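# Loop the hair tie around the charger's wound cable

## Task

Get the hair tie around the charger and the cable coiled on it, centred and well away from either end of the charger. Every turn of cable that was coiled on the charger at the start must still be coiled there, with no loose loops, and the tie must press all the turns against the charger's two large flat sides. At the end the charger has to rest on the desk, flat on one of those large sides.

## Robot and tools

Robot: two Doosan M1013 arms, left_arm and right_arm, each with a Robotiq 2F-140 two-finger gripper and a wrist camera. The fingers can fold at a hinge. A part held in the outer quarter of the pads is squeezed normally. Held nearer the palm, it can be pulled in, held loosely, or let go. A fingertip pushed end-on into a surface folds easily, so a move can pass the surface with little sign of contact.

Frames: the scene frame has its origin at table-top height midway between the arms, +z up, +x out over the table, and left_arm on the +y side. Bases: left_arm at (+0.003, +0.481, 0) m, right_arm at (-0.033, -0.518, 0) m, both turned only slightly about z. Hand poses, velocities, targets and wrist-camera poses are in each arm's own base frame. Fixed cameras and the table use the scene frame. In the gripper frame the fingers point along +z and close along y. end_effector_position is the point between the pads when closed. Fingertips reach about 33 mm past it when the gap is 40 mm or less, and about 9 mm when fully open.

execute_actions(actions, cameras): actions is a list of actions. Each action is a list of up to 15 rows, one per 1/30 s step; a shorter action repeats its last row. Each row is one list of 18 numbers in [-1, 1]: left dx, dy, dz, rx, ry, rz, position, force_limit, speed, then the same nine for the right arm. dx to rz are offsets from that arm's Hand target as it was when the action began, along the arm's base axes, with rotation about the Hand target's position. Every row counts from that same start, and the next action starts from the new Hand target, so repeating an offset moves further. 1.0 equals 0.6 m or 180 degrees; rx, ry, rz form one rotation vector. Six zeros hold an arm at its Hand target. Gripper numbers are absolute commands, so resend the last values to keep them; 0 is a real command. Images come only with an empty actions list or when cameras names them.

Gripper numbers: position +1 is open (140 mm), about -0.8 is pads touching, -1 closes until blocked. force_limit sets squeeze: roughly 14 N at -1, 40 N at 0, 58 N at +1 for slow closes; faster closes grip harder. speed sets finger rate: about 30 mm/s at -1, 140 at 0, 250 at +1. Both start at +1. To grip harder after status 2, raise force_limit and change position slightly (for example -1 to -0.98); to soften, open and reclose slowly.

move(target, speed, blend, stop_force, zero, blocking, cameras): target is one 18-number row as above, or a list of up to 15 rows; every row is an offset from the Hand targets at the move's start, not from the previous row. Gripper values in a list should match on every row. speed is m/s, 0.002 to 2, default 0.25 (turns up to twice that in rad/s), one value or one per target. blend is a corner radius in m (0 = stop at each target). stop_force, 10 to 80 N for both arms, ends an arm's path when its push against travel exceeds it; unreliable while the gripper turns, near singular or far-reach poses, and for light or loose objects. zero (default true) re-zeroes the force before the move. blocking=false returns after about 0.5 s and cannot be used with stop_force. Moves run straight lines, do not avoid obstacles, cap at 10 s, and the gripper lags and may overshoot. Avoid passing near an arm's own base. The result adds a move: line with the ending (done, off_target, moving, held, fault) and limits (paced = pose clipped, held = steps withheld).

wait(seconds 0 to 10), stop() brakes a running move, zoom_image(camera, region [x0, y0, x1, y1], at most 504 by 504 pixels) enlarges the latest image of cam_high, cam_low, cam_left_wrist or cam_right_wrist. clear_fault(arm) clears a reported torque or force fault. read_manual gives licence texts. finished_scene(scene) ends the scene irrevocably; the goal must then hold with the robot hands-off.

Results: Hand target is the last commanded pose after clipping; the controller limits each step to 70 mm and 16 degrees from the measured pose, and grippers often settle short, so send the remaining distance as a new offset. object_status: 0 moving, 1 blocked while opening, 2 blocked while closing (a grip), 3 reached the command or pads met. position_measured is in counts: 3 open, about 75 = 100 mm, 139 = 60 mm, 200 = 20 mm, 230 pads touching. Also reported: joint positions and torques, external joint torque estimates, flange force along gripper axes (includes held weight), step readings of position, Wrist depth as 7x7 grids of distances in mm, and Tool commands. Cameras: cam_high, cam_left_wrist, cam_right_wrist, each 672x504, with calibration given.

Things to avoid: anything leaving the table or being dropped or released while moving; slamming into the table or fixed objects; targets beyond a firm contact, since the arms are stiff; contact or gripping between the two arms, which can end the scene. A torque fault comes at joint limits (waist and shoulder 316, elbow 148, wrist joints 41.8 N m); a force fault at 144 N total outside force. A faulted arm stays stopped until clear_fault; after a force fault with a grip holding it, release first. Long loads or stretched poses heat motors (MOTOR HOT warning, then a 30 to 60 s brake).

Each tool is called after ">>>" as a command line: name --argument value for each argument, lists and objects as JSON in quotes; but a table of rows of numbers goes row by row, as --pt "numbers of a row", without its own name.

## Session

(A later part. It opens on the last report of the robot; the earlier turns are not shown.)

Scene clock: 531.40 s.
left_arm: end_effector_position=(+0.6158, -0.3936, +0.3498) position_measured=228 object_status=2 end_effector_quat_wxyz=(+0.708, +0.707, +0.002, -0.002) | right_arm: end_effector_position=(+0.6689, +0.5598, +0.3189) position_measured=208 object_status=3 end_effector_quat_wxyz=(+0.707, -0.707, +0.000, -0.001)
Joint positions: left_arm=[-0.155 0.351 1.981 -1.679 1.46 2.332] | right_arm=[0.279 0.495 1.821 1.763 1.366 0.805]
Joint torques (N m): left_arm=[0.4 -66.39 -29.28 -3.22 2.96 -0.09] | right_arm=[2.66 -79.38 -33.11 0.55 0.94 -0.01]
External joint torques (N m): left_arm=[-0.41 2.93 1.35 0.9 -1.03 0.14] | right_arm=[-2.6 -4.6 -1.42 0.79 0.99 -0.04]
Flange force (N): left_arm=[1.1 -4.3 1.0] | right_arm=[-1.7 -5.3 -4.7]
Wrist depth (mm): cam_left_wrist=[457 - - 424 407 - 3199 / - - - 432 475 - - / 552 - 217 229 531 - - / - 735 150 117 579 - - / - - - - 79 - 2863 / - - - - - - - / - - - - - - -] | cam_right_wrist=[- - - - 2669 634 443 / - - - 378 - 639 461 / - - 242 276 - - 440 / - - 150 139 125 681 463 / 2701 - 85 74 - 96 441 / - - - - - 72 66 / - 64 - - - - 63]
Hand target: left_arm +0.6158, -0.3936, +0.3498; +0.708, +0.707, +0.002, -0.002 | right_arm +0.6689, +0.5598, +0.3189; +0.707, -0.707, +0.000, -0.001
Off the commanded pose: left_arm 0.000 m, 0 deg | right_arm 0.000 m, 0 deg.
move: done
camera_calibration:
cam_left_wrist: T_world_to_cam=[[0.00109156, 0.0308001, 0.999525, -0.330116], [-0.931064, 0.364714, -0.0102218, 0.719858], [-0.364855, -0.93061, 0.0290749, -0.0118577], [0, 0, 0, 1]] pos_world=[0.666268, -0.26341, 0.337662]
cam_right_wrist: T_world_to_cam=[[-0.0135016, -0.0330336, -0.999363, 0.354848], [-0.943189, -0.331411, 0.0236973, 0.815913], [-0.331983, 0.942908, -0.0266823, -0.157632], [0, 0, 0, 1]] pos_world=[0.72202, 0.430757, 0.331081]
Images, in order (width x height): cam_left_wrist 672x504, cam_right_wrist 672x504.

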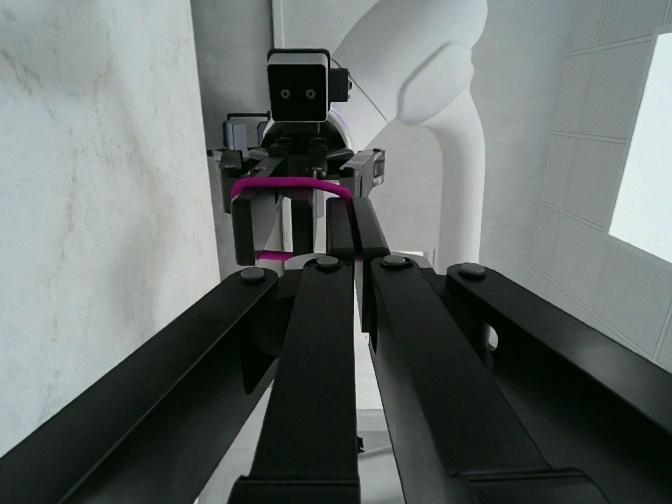

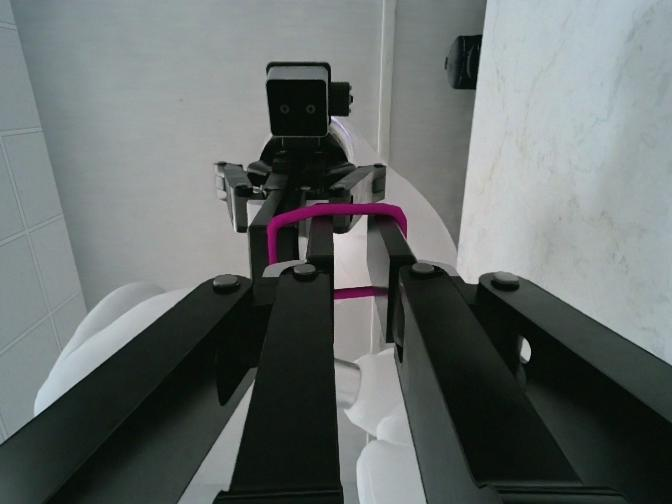

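>>> move --pt "0 0 0 0 0 0 -0.72 0 -1 0 0 0 0 0 0 -0.62 0 -1" --pt "0 0.15 0 0 0 0 -0.72 0 -1 0 0 0 0 0 0 -0.62 0 -1" --pt "0 0.15 0 0 0 0 -0.72 0 -1 0 0 0 0 0 0 -0.33 0 -1" --speed 0.1 --cameras '["all"]'

>>> zoom_image --camera "cam_right_wrist" --region '[230, 140, 450, 310]'

>>> zoom_image --camera "cam_high" --region '[300, 120, 420, 220]'

Scene clock: 542.90 s.
left_arm: end_effector_position=(+0.6158, -0.3036, +0.3498) position_measured=219 object_status=3 end_effector_quat_wxyz=(+0.708, +0.707, +0.002, -0.002) | right_arm: end_effector_position=(+0.6689, +0.5598, +0.3189) position_measured=171 object_status=0 end_effector_quat_wxyz=(+0.707, -0.707, +0.000, -0.001)
Joint positions: left_arm=[-0.009 0.348 1.985 -1.578 1.566 2.327] | right_arm=[0.279 0.495 1.821 1.763 1.366 0.805]
Joint torques (N m): left_arm=[0.48 -62.75 -27.27 -2.16 1.69 -0.09] | right_arm=[3.08 -82.25 -34.62 1.29 2.09 0.12]
External joint torques (N m): left_arm=[-0.64 0.11 -0.18 0.12 0.23 0.14] | right_arm=[-3.1 -0.94 0.28 0.05 -0.18 -0.17]
Flange force (N): left_arm=[0.4 -0.3 0.6] | right_arm=[-0.6 -0.7 -4.6]
Wrist depth (mm): cam_left_wrist=[- - - - 493 - - / - - - 507 538 - - / - - 268 430 653 4029 - / - - - 117 682 2980 - / - - - - 79 79 - / - - - - - - - / - - - - - - -] | cam_right_wrist=[2339 - - - 2872 681 462 / 2521 - - 421 - 679 463 / 3196 - 314 314 610 - 442 / 3241 - 108 597 113 637 460 / - 85 74 - - 95 91 / - - 66 893 - 63 74 / - - - - - - -]
Hand target: left_arm +0.6158, -0.3036, +0.3498; +0.708, +0.707, +0.002, -0.002 | right_arm +0.6689, +0.5598, +0.3189; +0.707, -0.707, +0.000, -0.001
Off the commanded pose: left_arm 0.000 m, 0 deg | right_arm 0.000 m, 0 deg.
move: done
camera_calibration:
cam_left_wrist: T_world_to_cam=[[0.00109156, 0.0308001, 0.999525, -0.332888], [-0.931064, 0.364714, -0.0102218, 0.687034], [-0.364855, -0.93061, 0.0290749, 0.0718972], [0, 0, 0, 1]] pos_world=[0.666268, -0.17341, 0.337662]
cam_right_wrist: T_world_to_cam=[[-0.0135016, -0.0330336, -0.999363, 0.354848], [-0.943189, -0.331411, 0.0236973, 0.815913], [-0.331983, 0.942908, -0.0266823, -0.157632], [0, 0, 0, 1]] pos_world=[0.72202, 0.430757, 0.331081]

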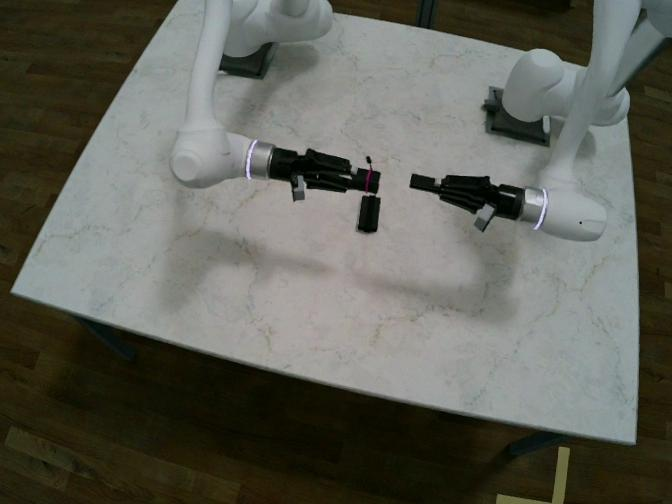

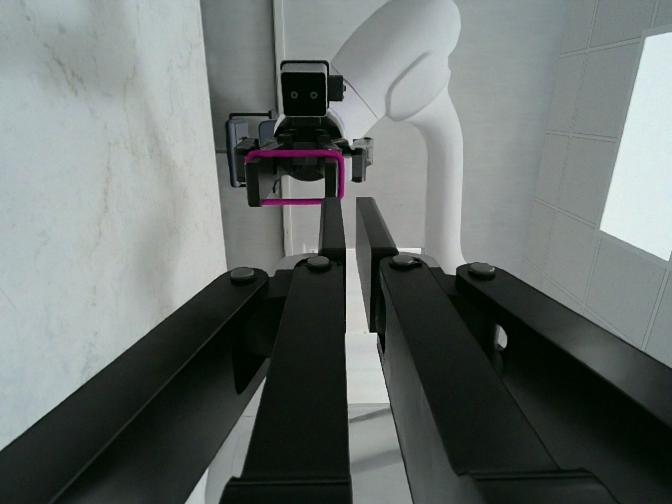

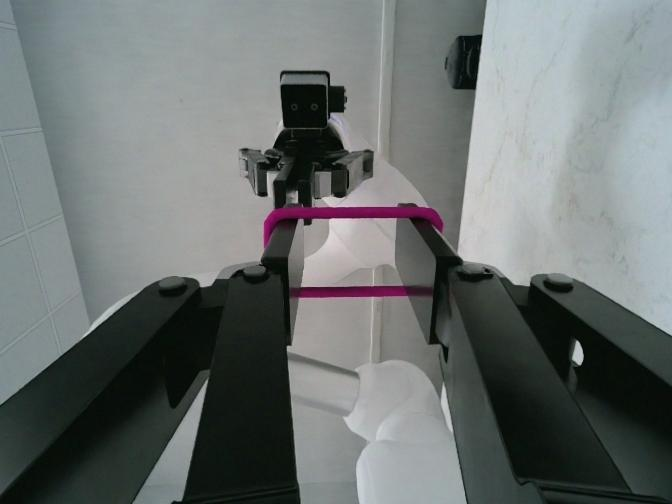

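Scaled by 2.291 from the camera's 672x504 image, which has a finer 960x720 frame.

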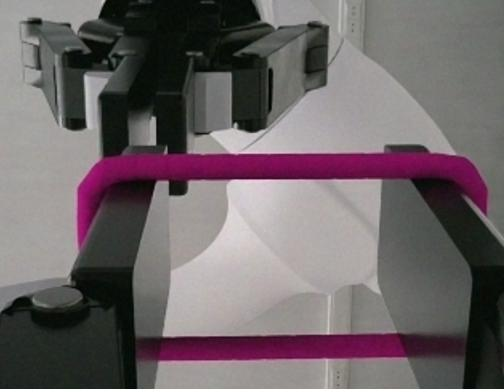

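Scaled by 4.200 from the camera's 672x504 image, which has a finer 960x720 frame.

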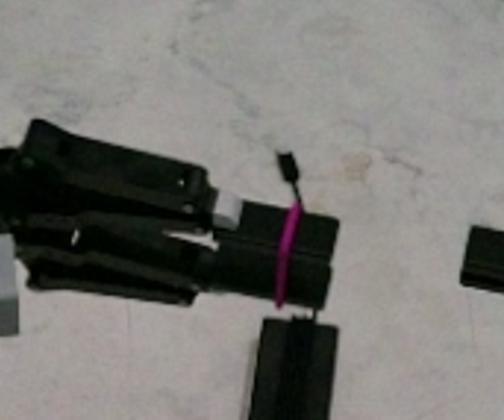

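>>> move --pt "0 0.0 0 0 0 0 0.2 -1 0 0 -0.43 0.05 0 0 0 -0.33 0 -1" --pt "-0.239 -0.2073 -0.2 0.5 0 0 0.2 -1 0 0 -0.43 0.05 0 -0.5 0 -0.33 0 -1"

>>> move --target '[0,0,-0.1,0,0,0.0228,0.2,-1,0, 0,0,0,0,0,0,-0.33,0,-1]' --cameras '["all"]'

>>> zoom_image --camera "cam_right_wrist" --region '[230, 140, 450, 310]'

Scene clock: 568.83 s.
left_arm: end_effector_position=(+0.4724, -0.4279, +0.2298) position_measured=104 object_status=3 end_effector_quat_wxyz=(+0.001, +1.000, +0.003, +0.000) | right_arm: end_effector_position=(+0.6689, +0.3017, +0.3489) position_measured=171 object_status=3 end_effector_quat_wxyz=(+0.500, -0.500, -0.500, -0.501)
Joint positions: left_arm=[-0.789 0.185 1.751 -0.002 1.205 0.776] | right_arm=[-0.098 0.416 1.881 1.507 1.644 -0.729]
Joint torques (N m): left_arm=[0.69 -58.57 -38.7 3.79 -0.35 -0.58] | right_arm=[3.03 -74.77 -33.93 2.24 2.02 0.29]
External joint torques (N m): left_arm=[-0.63 0.29 -0.56 0.26 0.3 0.58] | right_arm=[-3.01 -0.53 0.15 0.01 -0.19 -0.29]
Flange force (N): left_arm=[1.1 1.1 -1.0] | right_arm=[0.0 -1.6 -4.2]
Wrist depth (mm): cam_left_wrist=[316 319 319 315 - - 322 / 354 342 - - - - - / 361 355 365 371 - 376 - / 386 - 149 393 152 124 - / - 86 113 - - 109 89 / - - - - 457 - - / - - - - - - -] | cam_right_wrist=[- 320 342 - - - - / - 346 359 2909 - - - / 813 368 453 2044 3151 - - / 813 370 117 1065 113 2608 3288 / - 85 74 741 - 95 91 / - - 66 596 - 63 74 / - - - 477 - - -]
Hand target: left_arm +0.4724, -0.4279, +0.2298; +0.001, +1.000, +0.003, +0.000 | right_arm +0.6689, +0.3018, +0.3489; +0.500, -0.500, -0.500, -0.501
Off the commanded pose: left_arm 0.000 m, 0 deg | right_arm 0.000 m, 0 deg.
move: done

Scene clock: 569.70 s.
left_arm: end_effector_position=(+0.4724, -0.4279, +0.1699) position_measured=104 object_status=3 end_effector_quat_wxyz=(+0.001, +0.999, +0.039, +0.000) | right_arm: end_effector_position=(+0.6689, +0.3018, +0.3489) position_measured=171 object_status=3 end_effector_quat_wxyz=(+0.500, -0.500, -0.500, -0.501)
Joint positions: left_arm=[-0.789 0.225 1.818 -0.002 1.097 0.705] | right_arm=[-0.098 0.416 1.881 1.507 1.644 -0.729]
Joint torques (N m): left_arm=[0.79 -59.82 -37.84 3.56 -0.44 -0.45] | right_arm=[2.85 -74.78 -34.05 2.29 2.07 0.17]
External joint torques (N m): left_arm=[-0.73 -0.93 0.31 0.32 0.4 0.45] | right_arm=[-2.82 -0.78 0.23 -0.04 -0.23 -0.17]
Flange force (N): left_arm=[-1.6 -1.0 -1.1] | right_arm=[0.4 -2.0 -3.9]
Wrist depth (mm): cam_left_wrist=[- 268 268 267 268 271 274 / 286 279 283 260 286 282 - / 300 - 303 308 304 306 - / - 314 132 323 318 116 332 / - 86 349 - - 109 89 / - - 378 384 - - - / - - 404 - - - -] | cam_right_wrist=[- 320 359 425 - - - / - 349 346 - - 3288 - / 819 362 469 3196 3196 3438 - / 813 869 117 - 139 3288 3241 / - 85 74 788 - 95 91 / - - 66 573 - 63 74 / - - - 480 - - -]
Hand target: left_arm +0.4724, -0.4279, +0.1698; +0.001, +0.999, +0.039, +0.000 | right_arm +0.6689, +0.3018, +0.3489; +0.500, -0.500, -0.500, -0.501
Off the commanded pose: left_arm 0.000 m, 0 deg | right_arm 0.000 m, 0 deg.
move: done
camera_calibration:
cam_left_wrist: T_world_to_cam=[[0.0727186, -0.996873, 0.0309083, -0.458163], [-0.929374, -0.0564844, 0.364791, 0.352274], [-0.361905, -0.0552525, -0.930576, 0.445354], [0, 0, 0, 1]] pos_world=[0.521887, -0.412225, 0.30009]
cam_right_wrist: T_world_to_cam=[[0.999363, -0.0330336, -0.0135016, -0.645166], [-0.0236973, -0.331411, -0.943189, 0.451997], [0.0266823, 0.942908, -0.331983, -0.0469532], [0, 0, 0, 1]] pos_world=[0.656719, 0.172757, 0.40202]

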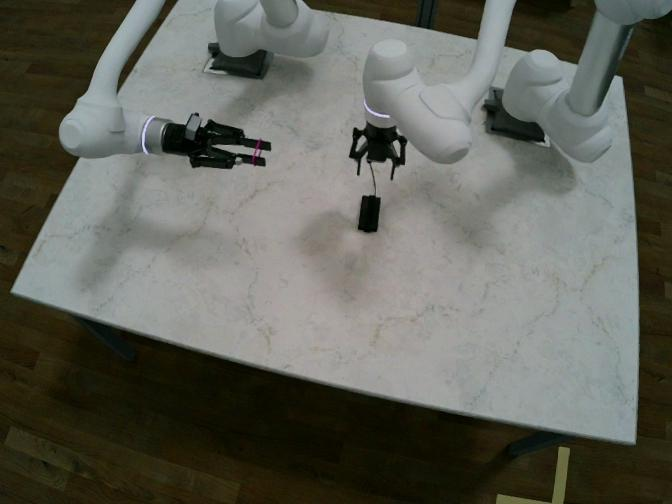

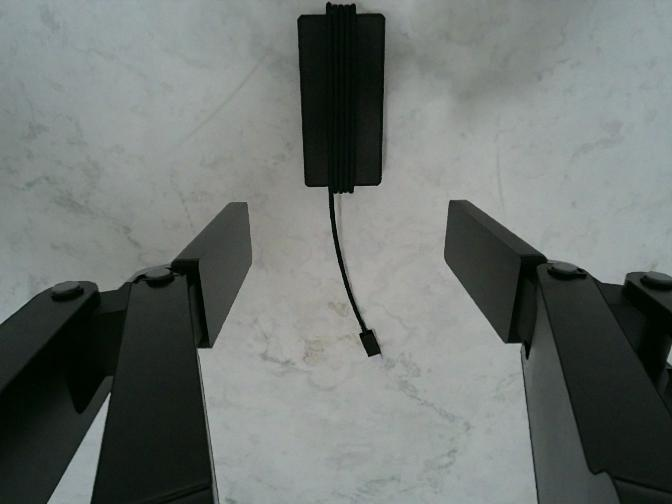

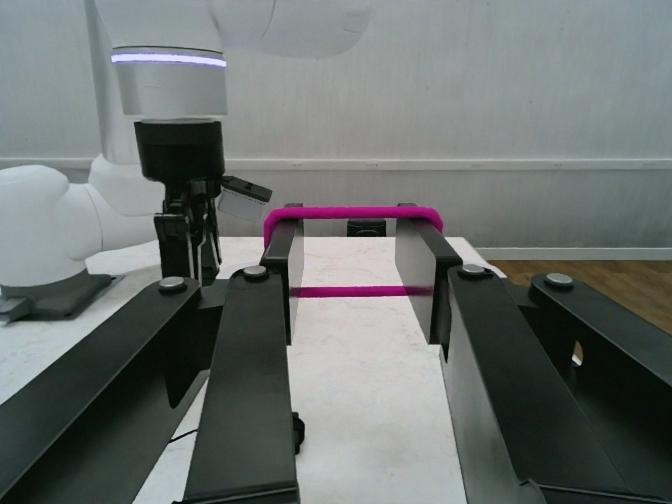

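Scaled by 2.291 from the camera's 672x504 image, which has a finer 960x720 frame.

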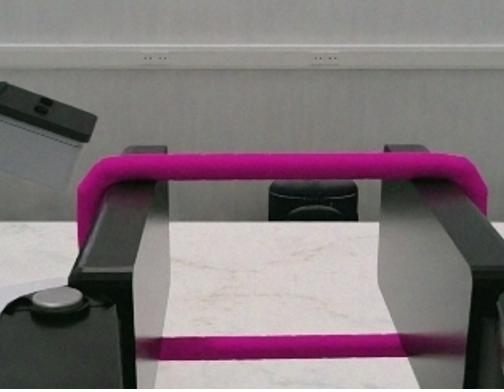

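>>> move --pt "0 -0.002 -0.2113 0 0 0.006 0.2 0 -1 0 0 0 0 0 0 -0.33 0 -1" --pt "0 -0.002 -0.2113 0 0 0.006 -1 0 -1 0 0 0 0 0 0 -0.33 0 -1" --cameras '["cam_left_wrist"]'

>>> zoom_image --camera "cam_left_wrist" --region '[180, 0, 520, 350]'

Scene clock: 580.03 s.
left_arm: end_effector_position=(+0.4724, -0.4292, +0.0430) position_measured=152 object_status=0 end_effector_quat_wxyz=(+0.001, +0.999, +0.048, +0.000) | right_arm: end_effector_position=(+0.6689, +0.3018, +0.3489) position_measured=171 object_status=3 end_effector_quat_wxyz=(+0.500, -0.500, -0.500, -0.501)
Joint positions: left_arm=[-0.791 0.345 1.926 -0.002 0.869 0.685] | right_arm=[-0.098 0.416 1.881 1.507 1.644 -0.729]
Joint torques (N m): left_arm=[1.09 -65.46 -30.94 3.3 -0.35 -0.16] | right_arm=[2.83 -74.94 -34.18 2.23 2.03 0.2]
External joint torques (N m): left_arm=[-1.12 -1.79 -1.27 0.02 0.31 0.16] | right_arm=[-2.78 -0.69 0.33 0.03 -0.19 -0.2]
Flange force (N): left_arm=[-0.9 1.2 -3.4] | right_arm=[0.2 -2.1 -3.8]
Wrist depth (mm): cam_left_wrist=[155 153 154 126 154 157 156 / 162 163 166 134 164 164 166 / 173 173 173 - 173 176 179 / 185 183 132 190 156 186 188 / - - 118 198 136 - - / - - - 218 218 - - / - - - 241 - - -] | cam_right_wrist=[- 325 483 - - - 3196 / - 330 365 446 - - 3241 / 813 356 374 449 2224 - 5277 / 825 380 124 1017 139 3337 3108 / - 85 74 746 116 95 91 / - - 66 600 - 63 74 / - - - 481 - - -]
Hand target: left_arm +0.4724, -0.4291, +0.0430; +0.001, +0.999, +0.048, +0.000 | right_arm +0.6689, +0.3018, +0.3489; +0.500, -0.500, -0.500, -0.501
Off the commanded pose: left_arm 0.000 m, 0 deg | right_arm 0.000 m, 0 deg.
move: done
camera_calibration:
cam_left_wrist: T_world_to_cam=[[0.0914111, -0.995335, 0.0308476, -0.463635], [-0.928209, -0.0739453, 0.364637, 0.390418], [-0.360655, -0.0619649, -0.930639, 0.323701], [0, 0, 0, 1]] pos_world=[0.521515, -0.412545, 0.17319]
Images, in order (width x height): cam_left_wrist 672x504.

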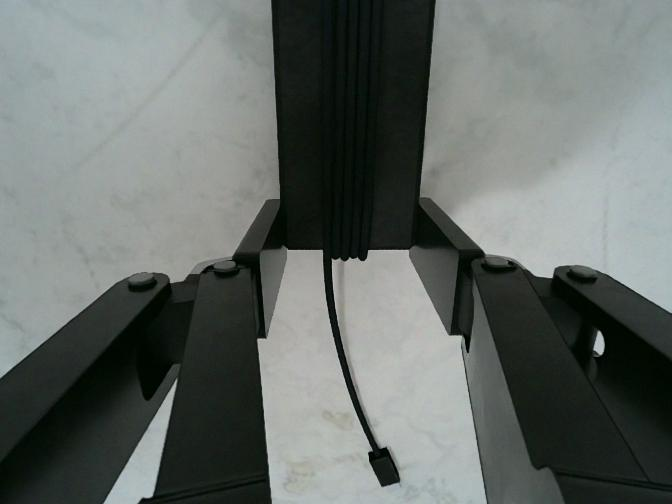

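Scaled by 1.440 from the camera's 672x504 image, which has a finer 960x720 frame.

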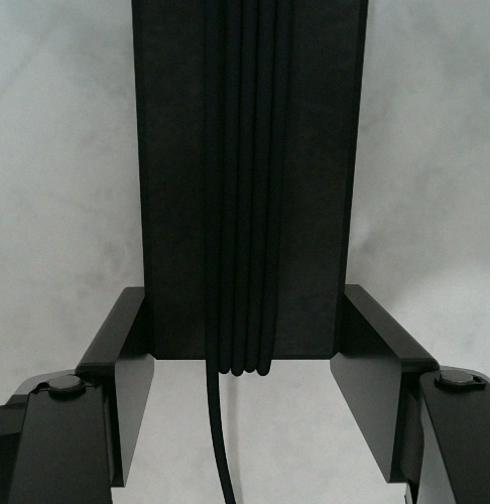

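>>> move --pt "0 0 0.15 0 0 0 -1 0 -1 0 0 0 0 0 0 -0.33 0 -1" --pt "0.205 0.075 0.5 0 0 -0.5306 -1 0 -1 -0.02 0 0 0 0 0 -0.33 0 -1" --cameras '["all"]'

>>> zoom_image --camera "cam_right_wrist" --region '[200, 120, 480, 340]'

>>> zoom_image --camera "cam_left_wrist" --region '[180, 0, 520, 350]'

Scene clock: 593.13 s.
left_arm: end_effector_position=(+0.5954, -0.3842, +0.3430) position_measured=152 object_status=2 end_effector_quat_wxyz=(+0.000, +0.707, -0.707, -0.001) | right_arm: end_effector_position=(+0.6569, +0.3018, +0.3489) position_measured=171 object_status=3 end_effector_quat_wxyz=(+0.500, -0.500, -0.500, -0.501)
Joint positions: left_arm=[-0.621 0.252 1.458 0 1.433 2.52] | right_arm=[-0.099 0.401 1.905 1.505 1.645 -0.738]
Joint torques (N m): left_arm=[0.59 -69.79 -43.83 3.78 -0.4 -0.09] | right_arm=[2.93 -73.31 -33.92 2.25 2.07 0.16]
External joint torques (N m): left_arm=[-0.6 2.39 2.2 0.45 0.37 0.09] | right_arm=[-2.95 -0.37 0.36 0 -0.22 -0.16]
Flange force (N): left_arm=[0.3 0.9 3.2] | right_arm=[-0.1 -1.7 -4.2]
Wrist depth (mm): cam_left_wrist=[417 - - - - 429 - / - - - - - - 480 / - - - 146 - - 505 / - - 118 - 135 - - / - - 86 - - - - / - - - - - - - / - - - - - - -] | cam_right_wrist=[- 796 - 384 - - - / - 893 - 418 - - - / 834 908 - 418 3241 2608 2734 / 819 890 113 - 113 3108 3241 / - 85 74 702 - 95 91 / - - 66 597 - 63 74 / - - - - - - -]
Hand target: left_arm +0.5954, -0.3841, +0.3430; +0.000, +0.707, -0.707, -0.001 | right_arm +0.6569, +0.3018, +0.3489; +0.500, -0.500, -0.500, -0.501
Off the commanded pose: left_arm 0.000 m, 0 deg | right_arm 0.000 m, 0 deg.
move: done
camera_calibration:
cam_left_wrist: T_world_to_cam=[[-0.999516, 0.00447619, 0.0307952, 0.594221], [0.0154074, 0.930976, 0.364756, 0.222732], [-0.0270368, 0.365054, -0.930594, 0.615448], [0, 0, 0, 1]] pos_world=[0.607142, -0.43469, 0.47319]
cam_right_wrist: T_world_to_cam=[[0.999363, -0.0330336, -0.0135016, -0.633174], [-0.0236973, -0.331411, -0.943189, 0.451712], [0.0266823, 0.942908, -0.331983, -0.046633], [0, 0, 0, 1]] pos_world=[0.644719, 0.172757, 0.40202]

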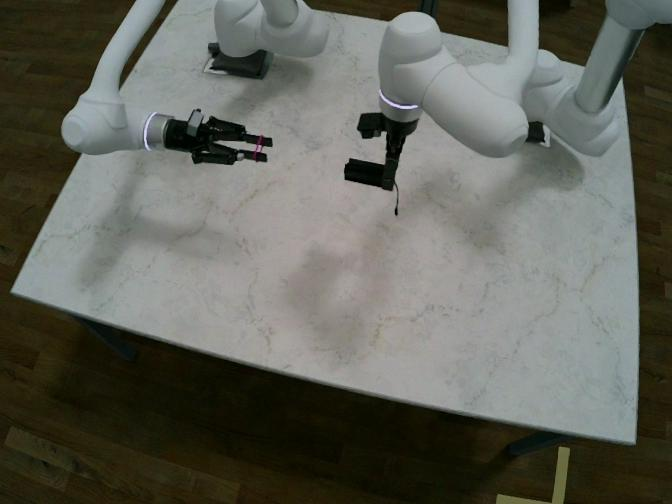

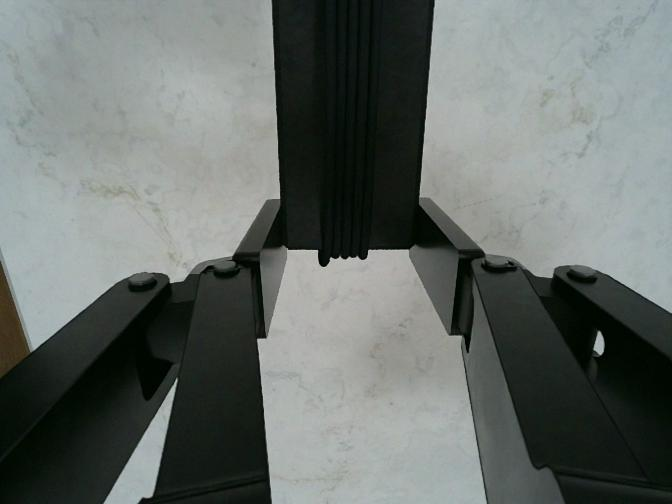

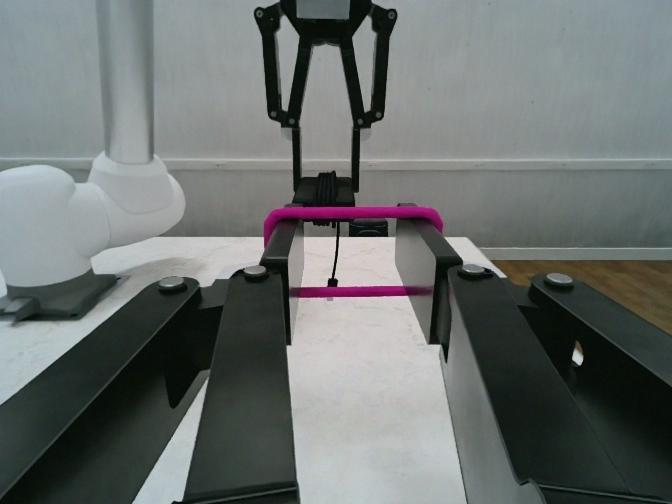

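Scaled by 1.800 from the camera's 672x504 image, which has a finer 960x720 frame.

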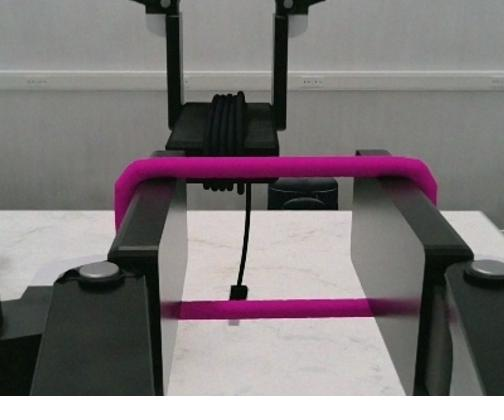

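Scaled by 1.440 from the camera's 672x504 image, which has a finer 960x720 frame.

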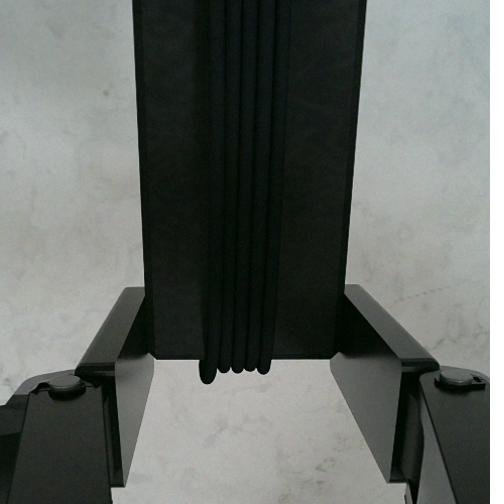

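>>> move --pt "0 0 0 0 0 0 -1 0 -1 -0.0167 0.15 -0.068 0 0 0 -0.33 0 -1" --pt "0 0 0 0 0 0 -1 0 -1 -0.0167 0.15 -0.068 0 0 0 -0.06 0 -1" --cameras '["cam_right_wrist","cam_high"]'

>>> zoom_image --camera "cam_right_wrist" --region '[200, 120, 480, 340]'

>>> zoom_image --camera "cam_high" --region '[240, 90, 440, 230]'

Scene clock: 635.13 s.
left_arm: end_effector_position=(+0.5954, -0.3841, +0.3430) position_measured=152 object_status=2 end_effector_quat_wxyz=(+0.000, +0.707, -0.707, -0.001) | right_arm: end_effector_position=(+0.6469, +0.3918, +0.3081) position_measured=137 object_status=0 end_effector_quat_wxyz=(+0.500, -0.500, -0.500, -0.501)
Joint positions: left_arm=[-0.621 0.252 1.458 -0.001 1.433 2.52] | right_arm=[0.038 0.44 1.943 1.6 1.545 -0.813]
Joint torques (N m): left_arm=[0.75 -69.7 -43.43 3.78 -0.36 -0.11] | right_arm=[3.16 -75.1 -32.23 1.76 2.16 0.21]
External joint torques (N m): left_arm=[-0.64 1.77 1.67 0.47 0.34 0.11] | right_arm=[-3.25 -0.31 0.37 0.05 -0.18 -0.21]
Flange force (N): left_arm=[0.4 0.8 2.3] | right_arm=[-0.1 -1.1 -4.9]
Wrist depth (mm): cam_left_wrist=[- 417 - 125 - - 433 / - - - 133 453 - 460 / - - - - 483 - - / - - 118 - 135 - - / - - 86 - - - - / - - - - - - - / - - - - - - -] | cam_right_wrist=[716 730 - 308 - - - / - 767 - 308 - - - / 759 843 - 250 3438 - - / 761 945 124 1046 139 3337 2872 / - 91 120 667 152 91 91 / - 75 510 567 540 - 79 / - - 432 434 434 - -]
Hand target: left_arm +0.5954, -0.3841, +0.3430; +0.000, +0.707, -0.707, -0.001 | right_arm +0.6469, +0.3918, +0.3081; +0.500, -0.500, -0.500, -0.501
Off the commanded pose: left_arm 0.000 m, 0 deg | right_arm 0.000 m, 0 deg.
move: done
camera_calibration:
cam_right_wrist: T_world_to_cam=[[0.999363, -0.0330336, -0.0135016, -0.620758], [-0.0236973, -0.331411, -0.943189, 0.44282], [0.0266823, 0.942908, -0.331983, -0.144773], [0, 0, 0, 1]] pos_world=[0.634719, 0.262757, 0.36122]
Images, in order (width x height): cam_high 672x504, cam_right_wrist 672x504.

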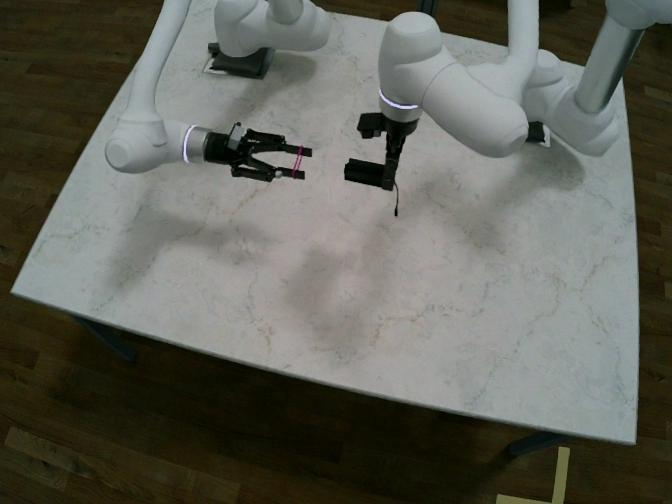

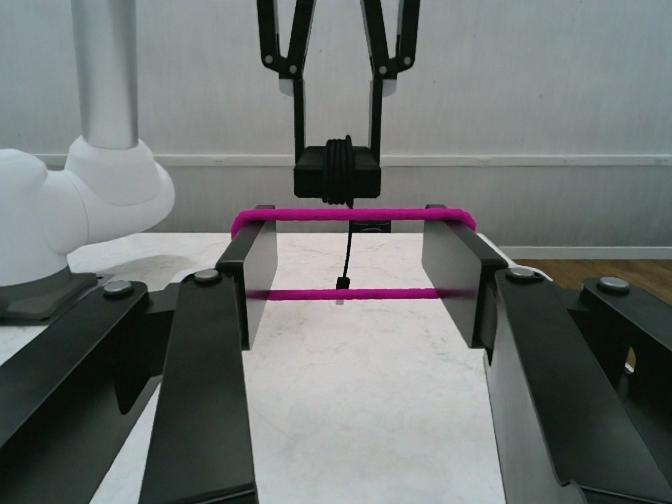

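Scaled by 1.800 from the camera's 672x504 image, which has a finer 960x720 frame.

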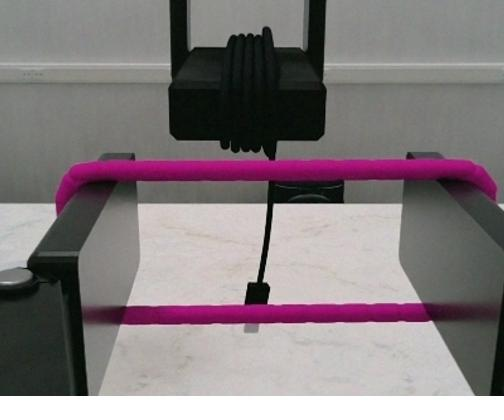

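Scaled by 2.520 from the camera's 672x504 image, which has a finer 960x720 frame.

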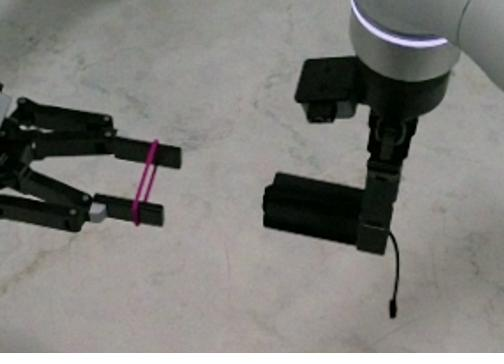

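>>> move --pt "0 0 0 0 0 0 -1 0 -1 -0.0017 0.12 0.0083 0 0 0 -0.06 0 -1" --speed 0.08 --cameras '["cam_right_wrist"]'

>>> zoom_image --camera "cam_right_wrist" --region '[200, 120, 480, 340]'

Scene clock: 645.50 s.
left_arm: end_effector_position=(+0.5954, -0.3841, +0.3430) position_measured=152 object_status=2 end_effector_quat_wxyz=(+0.000, +0.707, -0.707, -0.001) | right_arm: end_effector_position=(+0.6458, +0.4637, +0.3130) position_measured=137 object_status=3 end_effector_quat_wxyz=(+0.500, -0.500, -0.500, -0.501)
Joint positions: left_arm=[-0.621 0.252 1.458 -0.001 1.433 2.52] | right_arm=[0.148 0.445 1.922 1.678 1.468 -0.802]
Joint torques (N m): left_arm=[0.42 -69.56 -43.51 3.83 -0.36 -0.09] | right_arm=[2.75 -76.6 -33.72 1.47 1.99 0.24]
External joint torques (N m): left_arm=[-0.3 1.79 1.8 0.41 0.33 0.09] | right_arm=[-2.85 -0.65 1.01 0.12 -0.01 -0.24]
Flange force (N): left_arm=[-0.1 0.7 2.6] | right_arm=[-0.1 -2.4 -4.7]
Wrist depth (mm): cam_left_wrist=[- 421 421 126 133 - 444 / - 449 - 132 452 462 - / - - - 143 157 - - / - - 118 177 135 - - / - - 86 - - - - / - - - - - - - / - - - - - - -] | cam_right_wrist=[650 718 242 - 248 - - / 690 744 - - - - - / 746 772 - 187 2734 - - / 720 840 120 190 139 2734 - / - 91 91 627 152 85 91 / - 75 496 545 544 - 79 / - - 456 435 436 - -]
Hand target: left_arm +0.5954, -0.3841, +0.3430; +0.000, +0.707, -0.707, -0.001 | right_arm +0.6458, +0.4638, +0.3130; +0.500, -0.500, -0.500, -0.501
Off the commanded pose: left_arm 0.000 m, 0 deg | right_arm 0.000 m, 0 deg.
move: done
camera_calibration:
cam_right_wrist: T_world_to_cam=[[0.999363, -0.0330336, -0.0135016, -0.617216], [-0.0236973, -0.331411, -0.943189, 0.471338], [0.0266823, 0.942908, -0.331983, -0.210879], [0, 0, 0, 1]] pos_world=[0.633619, 0.334657, 0.36622]
Images, in order (width x height): cam_right_wrist 672x504.

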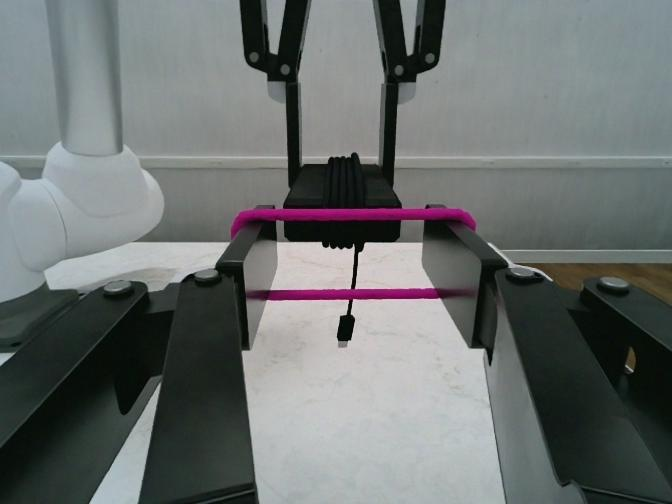

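Scaled by 1.800 from the camera's 672x504 image, which has a finer 960x720 frame.

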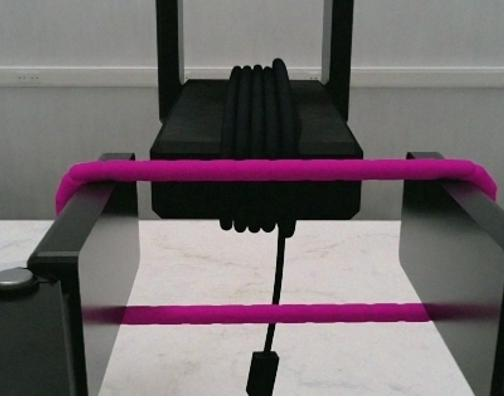

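>>> move --pt "0 0 0 0 0 0 -1 0 -1 -0.003 0.04 0.001 0 0 0 -0.06 0 -1" --pt "0 0 0 0 0 0 -1 0 -1 -0.0035 0.156 0.001 0 0 0 -0.06 0 -1" --speed 0.04 --stop_force 25 --cameras '["cam_right_wrist","cam_left_wrist","cam_high"]'

>>> zoom_image --camera "cam_right_wrist" --region '[200, 120, 480, 400]'

>>> zoom_image --camera "cam_left_wrist" --region '[180, 0, 520, 350]'

>>> zoom_image --camera "cam_high" --region '[280, 110, 420, 230]'

Scene clock: 657.00 s.
left_arm: end_effector_position=(+0.5954, -0.3841, +0.3430) position_measured=152 object_status=2 end_effector_quat_wxyz=(+0.000, +0.707, -0.707, -0.001) | right_arm: end_effector_position=(+0.6437, +0.5574, +0.3136) position_measured=137 object_status=3 end_effector_quat_wxyz=(+0.500, -0.500, -0.500, -0.501)
Joint positions: left_arm=[-0.621 0.252 1.458 -0.001 1.433 2.52] | right_arm=[0.285 0.472 1.875 1.775 1.369 -0.797]
Joint torques (N m): left_arm=[0.46 -69.51 -43.76 3.52 -0.54 -0.16] | right_arm=[3.42 -79.37 -33.73 1.19 2.14 0.18]
External joint torques (N m): left_arm=[-0.53 2.21 2.13 0.71 0.51 0.16] | right_arm=[-3.45 -0.99 0.2 0.08 -0.18 -0.18]
Flange force (N): left_arm=[0.1 0.8 2.8] | right_arm=[0.8 -0.3 -5.1]
Wrist depth (mm): cam_left_wrist=[419 - 131 131 132 - - / - - 140 - 141 461 - / - 483 - - - - 477 / - - 118 - 135 - - / - - 86 - - - - / - - - - - - - / - - - - - - -] | cam_right_wrist=[580 - 157 - 160 - - / 602 - 168 - 170 - - / 645 785 - 192 176 - - / 667 734 120 121 121 2767 3601 / - 91 99 96 100 91 91 / - 75 - 496 544 - 79 / - - - 441 437 - -]
Hand target: left_arm +0.5954, -0.3841, +0.3430; +0.000, +0.707, -0.707, -0.001 | right_arm +0.6437, +0.5574, +0.3136; +0.500, -0.500, -0.500, -0.501
Off the commanded pose: left_arm 0.000 m, 0 deg | right_arm 0.000 m, 0 deg.
move: done
camera_calibration:
cam_left_wrist: T_world_to_cam=[[-0.999514, 0.00456954, 0.0308309, 0.594244], [0.0155074, 0.930975, 0.364754, 0.222672], [-0.027036, 0.365055, -0.930593, 0.615448], [0, 0, 0, 1]] pos_world=[0.607142, -0.43469, 0.47319]
cam_right_wrist: T_world_to_cam=[[0.999363, -0.0330336, -0.0135016, -0.612014], [-0.0236973, -0.331411, -0.943189, 0.502908], [0.0266823, 0.942908, -0.331983, -0.298974], [0, 0, 0, 1]] pos_world=[0.631519, 0.428357, 0.36682]

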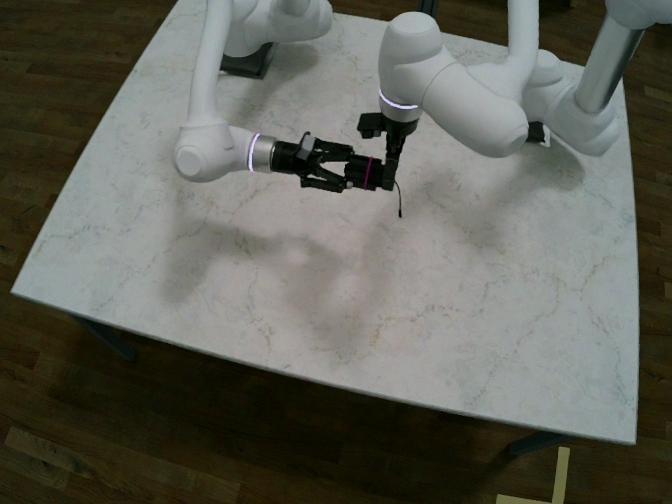

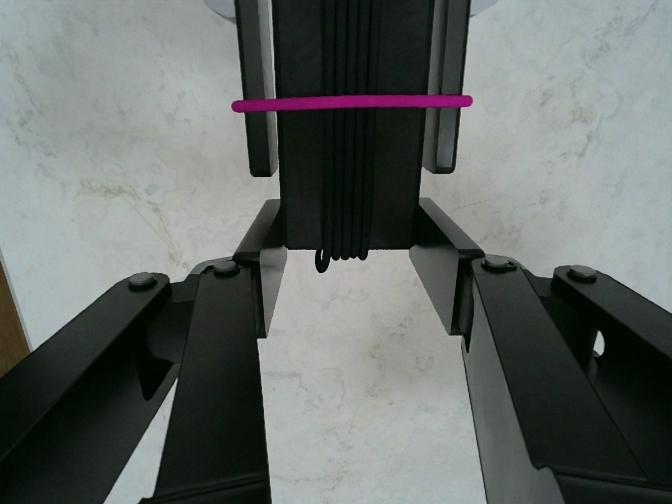

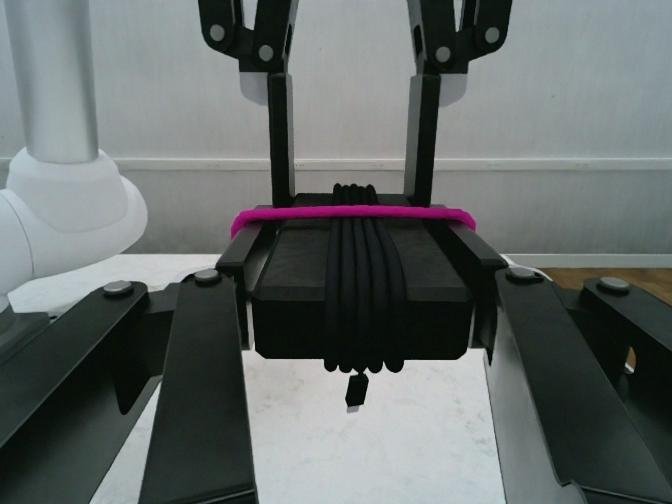

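Scaled by 1.800 from the camera's 672x504 image, which has a finer 960x720 frame.

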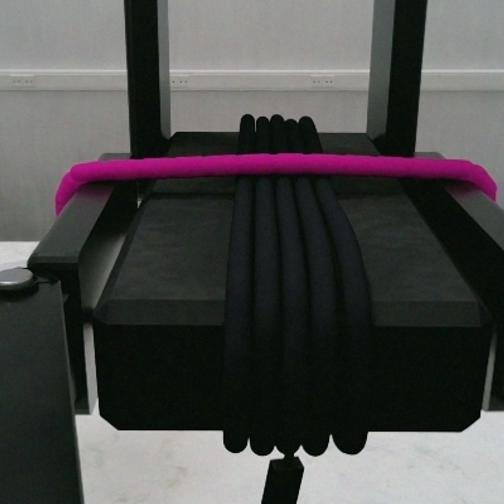

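Scaled by 1.440 from the camera's 672x504 image, which has a finer 960x720 frame.

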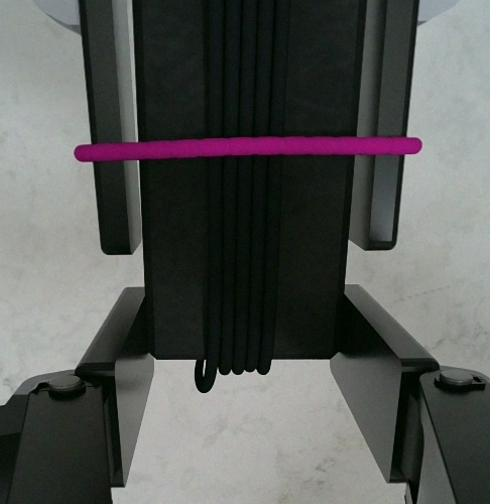

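Scaled by 3.600 from the camera's 672x504 image, which has a finer 960x720 frame.

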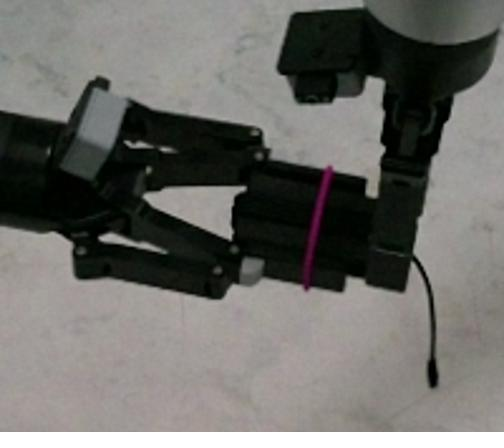

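>>> move --pt "0 0 0 0 0 0 -1 0 -1 0 0 0 0 0 0 -1 -0.5 -1" --pt "0 0 0 0 0 0 0.1 0 -1 0 0 0 0 0 0 -1 -0.5 -1" --cameras '["cam_right_wrist","cam_left_wrist"]'

Scene clock: 684.00 s.
left_arm: end_effector_position=(+0.5954, -0.3842, +0.3431) position_measured=117 object_status=0 end_effector_quat_wxyz=(+0.000, +0.707, -0.707, -0.001) | right_arm: end_effector_position=(+0.6437, +0.5574, +0.3136) position_measured=150 object_status=2 end_effector_quat_wxyz=(+0.500, -0.500, -0.500, -0.501)
Joint positions: left_arm=[-0.621 0.252 1.458 -0.001 1.433 2.52] | right_arm=[0.285 0.472 1.875 1.775 1.369 -0.797]
Joint torques (N m): left_arm=[0.75 -67.54 -41.59 3.92 -0.31 -0.16] | right_arm=[2.8 -81.97 -35.34 2.05 3.01 0.22]
External joint torques (N m): left_arm=[-0.66 0 -0.06 0.32 0.29 0.16] | right_arm=[-2.76 1.53 1.78 -0.79 -1.04 -0.22]
Flange force (N): left_arm=[0.7 0.2 -0.6] | right_arm=[-2.4 -0.5 -4.2]
Wrist depth (mm): cam_left_wrist=[- 418 133 - - - 436 / - - - 135 - - 433 / - - - - - - - / - - 130 - 139 - - / - - - 579 - - 86 / - - - - - - - / - - - 642 - - -] | cam_right_wrist=[574 - 159 2638 162 160 - / 618 - 166 - 168 - - / 652 751 183 192 188 - - / 677 777 117 117 113 2872 4052 / - 86 98 96 100 91 91 / - 76 66 496 - - - / - - 439 423 - - -]
Hand target: left_arm +0.5954, -0.3841, +0.3430; +0.000, +0.707, -0.707, -0.001 | right_arm +0.6437, +0.5574, +0.3136; +0.500, -0.500, -0.500, -0.501
Off the commanded pose: left_arm 0.000 m, 0 deg | right_arm 0.000 m, 0 deg.
move: done
camera_calibration:
cam_left_wrist: T_world_to_cam=[[-0.999514, 0.00457311, 0.0308292, 0.594243], [0.0155066, 0.931022, 0.364634, 0.222714], [-0.0270352, 0.364935, -0.93064, 0.615511], [0, 0, 0, 1]] pos_world=[0.607142, -0.43469, 0.47329]
cam_right_wrist: T_world_to_cam=[[0.999363, -0.0330336, -0.0135016, -0.612014], [-0.0236973, -0.331411, -0.943189, 0.502908], [0.0266823, 0.942908, -0.331983, -0.298974], [0, 0, 0, 1]] pos_world=[0.631519, 0.428357, 0.36682]
Images, in order (width x height): cam_left_wrist 672x504, cam_right_wrist 672x504.

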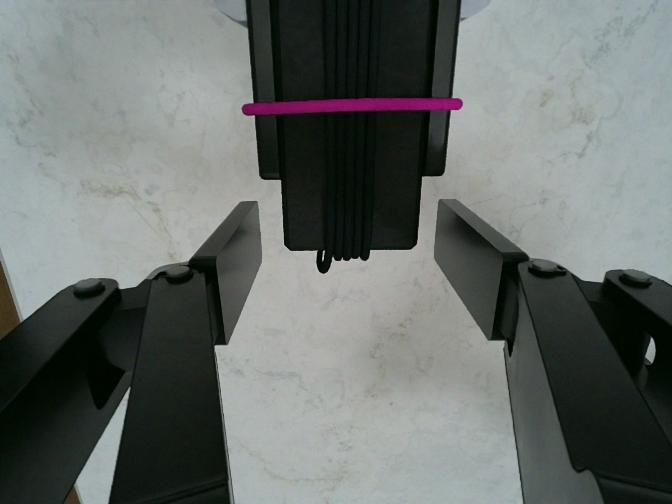

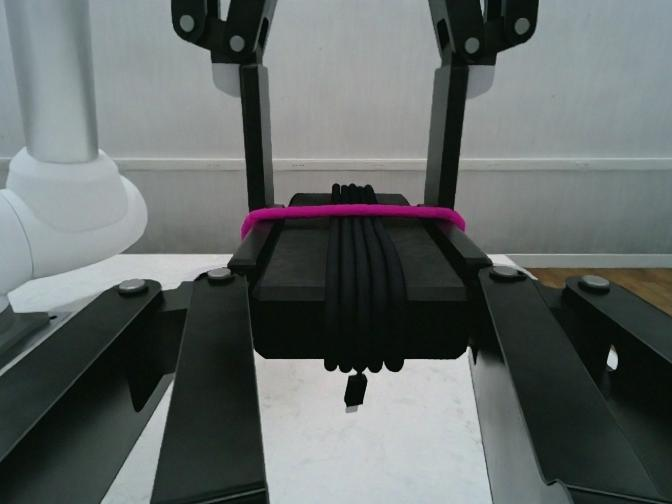

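>>> move --pt "0 0 0.25 0 0 0 0.1 0 -1 0 0 0 0 0 0 -1 -0.5 -1" --pt "-0.002 0.3235 0.15 -0.385 0.385 0.385 0.0 0 -1 0 0 0 0 0 0 -1 -0.5 -1" --pt "-0.002 0.2235 -0.0483 -0.385 0.385 0.385 0.0 0 -1 0 0 0 0 0 0 -1 -0.5 -1" --cameras '["all"]'

>>> zoom_image --camera "cam_left_wrist" --region '[180, 100, 500, 320]'

Scene clock: 701.47 s.
left_arm: end_effector_position=(+0.5942, -0.2500, +0.3141) position_measured=129 object_status=3 end_effector_quat_wxyz=(+0.708, +0.706, +0.000, +0.000) | right_arm: end_effector_position=(+0.6437, +0.5574, +0.3136) position_measured=150 object_status=2 end_effector_quat_wxyz=(+0.500, -0.500, -0.500, -0.501)
Joint positions: left_arm=[0.08 0.373 2.038 -1.512 1.626 2.412] | right_arm=[0.285 0.472 1.875 1.775 1.369 -0.797]
Joint torques (N m): left_arm=[0.08 -61.51 -24.67 -1.7 1.89 -0.14] | right_arm=[2.96 -81.92 -35.34 1.99 2.96 0.18]
External joint torques (N m): left_arm=[-0.1 -0.42 0.05 0.04 0.16 0.19] | right_arm=[-3 1.56 1.81 -0.71 -0.99 -0.18]
Flange force (N): left_arm=[-0.7 0.2 0.0] | right_arm=[-2.4 -0.5 -4.5]
Wrist depth (mm): cam_left_wrist=[- - - - - - - / 414 - - 559 618 - - / 411 - 2789 - 669 - - / - - 118 4532 142 - - / - - 112 - - - 85 / - - 967 863 - - - / - - 840 771 - - -] | cam_right_wrist=[665 536 - - - 2466 - / 688 - - 395 - 2909 - / 727 2872 - 423 2440 - - / 761 - 117 111 112 3601 2872 / - 86 98 96 100 91 91 / - 76 66 498 - - - / - - 438 424 - - -]
Hand target: left_arm +0.5942, -0.2500, +0.3140; +0.708, +0.706, +0.000, +0.000 | right_arm +0.6437, +0.5574, +0.3136; +0.500, -0.500, -0.500, -0.501
Off the commanded pose: left_arm 0.000 m, 0 deg | right_arm 0.000 m, 0 deg.
move: done
camera_calibration:
cam_left_wrist: T_world_to_cam=[[-0.00425015, 0.0311297, 0.999506, -0.29564], [-0.931107, 0.364425, -0.0153093, 0.648564], [-0.364722, -0.930712, 0.0274362, 0.11533], [0, 0, 0, 1]] pos_world=[0.644689, -0.119811, 0.302259]
cam_right_wrist: T_world_to_cam=[[0.999363, -0.0330336, -0.0135016, -0.612014], [-0.0236973, -0.331411, -0.943189, 0.502908], [0.0266823, 0.942908, -0.331983, -0.298974], [0, 0, 0, 1]] pos_world=[0.631519, 0.428357, 0.36682]

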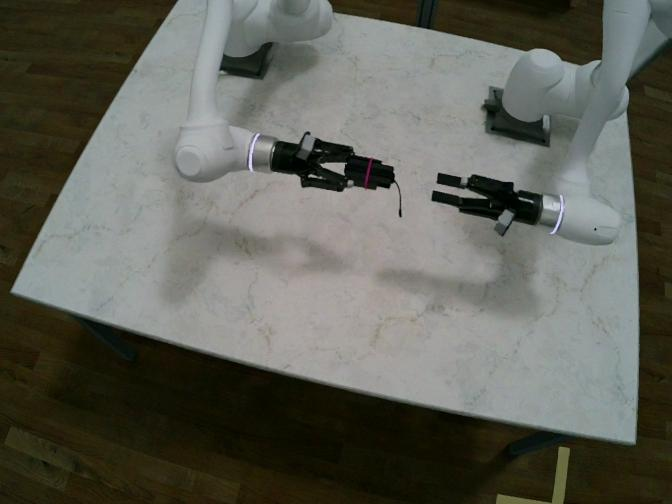

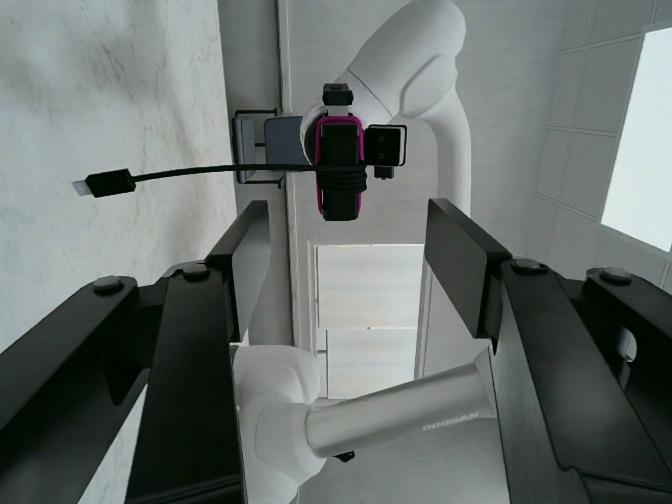

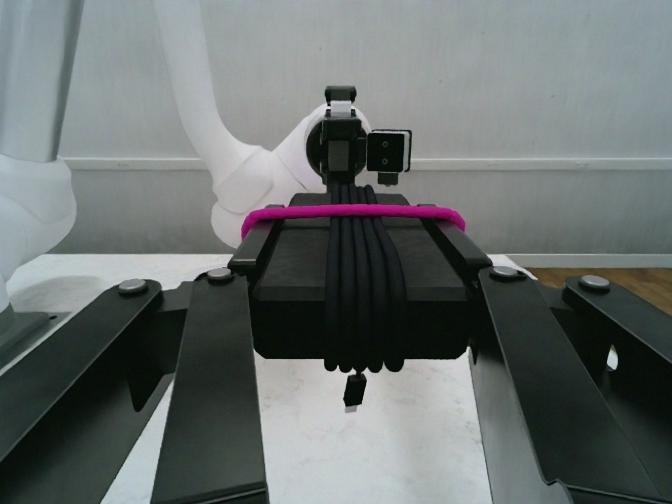

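Scaled by 1.575 from the camera's 672x504 image, which has a finer 960x720 frame.

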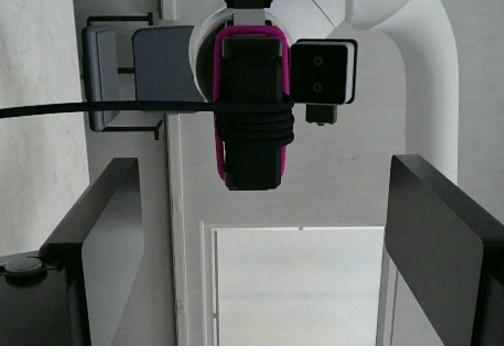

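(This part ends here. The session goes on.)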